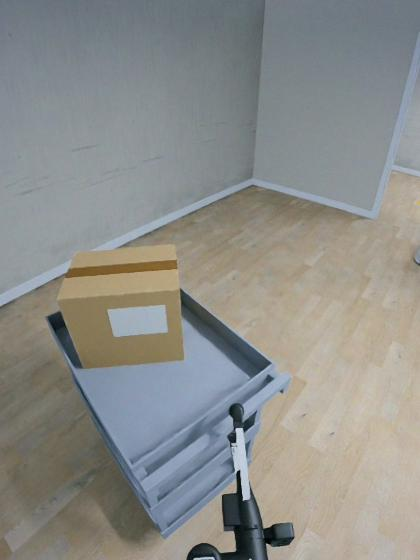

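Scene clock: 2255.13 s.
move: r2 moving
r1.base_odometry: x=-1.368 y=+1.639 heading=+2.103
r1.turned_by_wheels: +0.000
r1.turned_by_imu: +0.000
r1.base_tilt: forward=-1.5 right=+1.2
r1.lidar_m: 3.04 2.78 3.26 0.25 0.25 - 0.25 0.37 3.68 1.05 1.37 2.65
r1.base_status: not commanded
r1.joint_positions: lift_m=+0.127 arm_m=+0.000 wrist_yaw_rad=+3.092 wrist_pitch_rad=+0.002 wrist_roll_rad=+0.000 gripper_m=+0.056
r1.joint_status: not commanded
r1.measured_speeds: translate_m=+0.000 strafe_m=+0.000 rotate_rad=+0.000 lift_m=+0.000 arm_m=+0.000 wrist_yaw_rad=+0.000 wrist_pitch_rad=+0.000 wrist_roll_rad=+0.000
r1.motor_effort: lift_m=+20(20) arm_m=+4(4) wheel_0=+0(1) wheel_1=+0(0) wheel_2=+0(0)
r1.servo_current: wrist_yaw_rad=59(65) wrist_pitch_rad=39(46) wrist_roll_rad=52(52) gripper_m=39(46)
r1.contact_limits: translate_m 0.8
r1.hand_pose: x=-0.1128 y=+0.1016 z=+0.3046 quat_wxyz=(+0.025, -0.001, +0.000, +1.000) (m; r1's base frame)
r1.wrist_depth_mm: 136 138 347 290 247 215 197 / 107 138 338 291 249 217 198 / 114 138 286 291 249 218 198 / 133 153 332 291 250 218 200 / 530 445 351 291 250 213 199 / 654 449 193 294 196 218 200 / 668 452 347 143 247 211 199
r2.base_odometry: x=-0.127 y=-0.263 heading=-1.368
r2.turned_by_wheels: +0.000
r2.turned_by_imu: +0.000
r2.base_tilt: forward=-0.6 right=+0.0
r2.lidar_m: 0.35 0.36 2.46 2.06 1.71 1.69 1.94 2.27 2.22 2.53 3.14 0.59
r2.base_status: translate_m moving
r2.joint_positions: lift_m=+0.685 arm_m=+0.000 wrist_yaw_rad=+0.002 wrist_pitch_rad=+0.007 wrist_roll_rad=+1.568 gripper_m=+0.100
r2.joint_status: not commanded
r2.measured_speeds: translate_m=-0.122 strafe_m=-0.001 rotate_rad=+0.000 lift_m=+0.000 arm_m=+0.000 wrist_yaw_rad=+0.000 wrist_pitch_rad=+0.000 wrist_roll_rad=+0.000
r2.motor_effort: lift_m=+21(21) arm_m=+4(4) wheel_0=-8(10) wheel_1=-8(8) wheel_2=+12(13)
r2.servo_current: wrist_yaw_rad=52(59) wrist_pitch_rad=46(52) wrist_roll_rad=46(46) gripper_m=52(59)
r2.hand_pose: x=+0.4594 y=-0.0869 z=+0.8609 quat_wxyz=(+0.708, +0.706, +0.003, -0.002) (m; r2's base frame)
r2.wrist_depth_mm: - - - - - 1661 1182 / - - - - - 1661 1205 / - - - 394 418 1499 421 / - - - 362 - 1708 535 / - - - 322 334 723 - / - - 195 244 191 - - / - - 504 - - - -
pictures: none
No camera images: "cameras" was empty.

Scene clock: 2256.47 s.
earlier move: r2 done
r1.base_odometry: x=-1.368 y=+1.639 heading=+2.103
r1.turned_by_wheels: +0.000
r1.turned_by_imu: +0.000
r1.base_tilt: forward=-1.6 right=+1.3
r1.lidar_m: 3.06 2.76 3.27 0.25 0.25 - 0.25 0.37 3.66 1.09 1.42 2.66
r1.base_status: not commanded
r1.joint_positions: lift_m=+0.127 arm_m=+0.000 wrist_yaw_rad=+3.092 wrist_pitch_rad=+0.002 wrist_roll_rad=+0.000 gripper_m=+0.056
r1.joint_status: not commanded
r1.measured_speeds: translate_m=+0.000 strafe_m=+0.000 rotate_rad=+0.000 lift_m=+0.000 arm_m=+0.000 wrist_yaw_rad=+0.000 wrist_pitch_rad=+0.000 wrist_roll_rad=+0.000
r1.motor_effort: lift_m=+20(20) arm_m=+4(4) wheel_0=+0(1) wheel_1=+0(0) wheel_2=+0(0)
r1.servo_current: wrist_yaw_rad=39(65) wrist_pitch_rad=39(46) wrist_roll_rad=46(65) gripper_m=33(46)
r1.contact_limits: translate_m 0.8
r1.hand_pose: x=-0.1128 y=+0.1016 z=+0.3046 quat_wxyz=(+0.025, -0.001, +0.000, +1.000) (m; r1's base frame)
r1.wrist_depth_mm: 136 138 347 290 249 216 197 / 107 138 340 291 249 216 198 / 114 138 287 290 250 216 198 / 133 153 334 293 250 217 199 / 530 442 351 294 250 213 200 / 647 445 193 294 197 219 199 / 661 449 345 143 246 210 200
r2.base_odometry: x=-0.150 y=-0.147 heading=-1.368
r2.turned_by_wheels: +0.000
r2.turned_by_imu: +0.000
r2.base_tilt: forward=-0.7 right=+0.1
r2.lidar_m: 0.44 0.52 2.53 1.94 1.62 1.62 1.80 2.18 2.16 2.48 3.21 0.72
r2.base_status: done
r2.joint_positions: lift_m=+0.685 arm_m=+0.000 wrist_yaw_rad=+0.002 wrist_pitch_rad=+0.007 wrist_roll_rad=+1.568 gripper_m=+0.100
r2.joint_status: not commanded
r2.measured_speeds: translate_m=+0.000 strafe_m=+0.000 rotate_rad=+0.000 lift_m=+0.000 arm_m=+0.000 wrist_yaw_rad=+0.000 wrist_pitch_rad=+0.000 wrist_roll_rad=+0.000
r2.motor_effort: lift_m=+21(21) arm_m=+4(4) wheel_0=-2(10) wheel_1=-4(9) wheel_2=+4(13)
r2.servo_current: wrist_yaw_rad=39(59) wrist_pitch_rad=46(52) wrist_roll_rad=52(59) gripper_m=52(59)
r2.hand_pose: x=+0.4594 y=-0.0869 z=+0.8609 quat_wxyz=(+0.708, +0.706, +0.003, -0.002) (m; r2's base frame)
r2.wrist_depth_mm: - - - - - 1708 1182 / - - - - - 1708 1182 / - - - 521 - 1708 1078 / - - - 488 - 1661 484 / - - - 442 - 842 445 / - - 196 353 191 - - / - - 621 - - - -
wait: 1.33 of 2 s (r2 has come to rest)
pictures: r2_head_camera, r2_wrist_camera
Images, in order (width x height): r2_head_camera 420x560, r2_wrist_camera 616x392.

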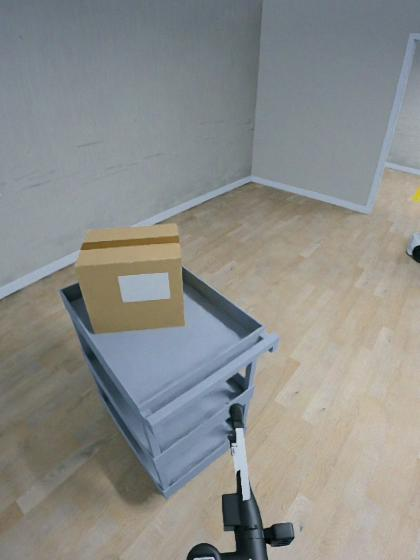

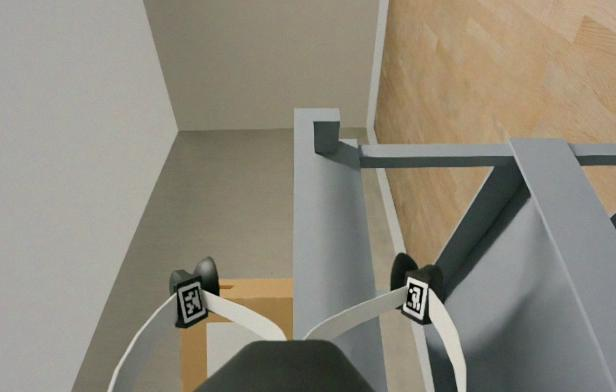

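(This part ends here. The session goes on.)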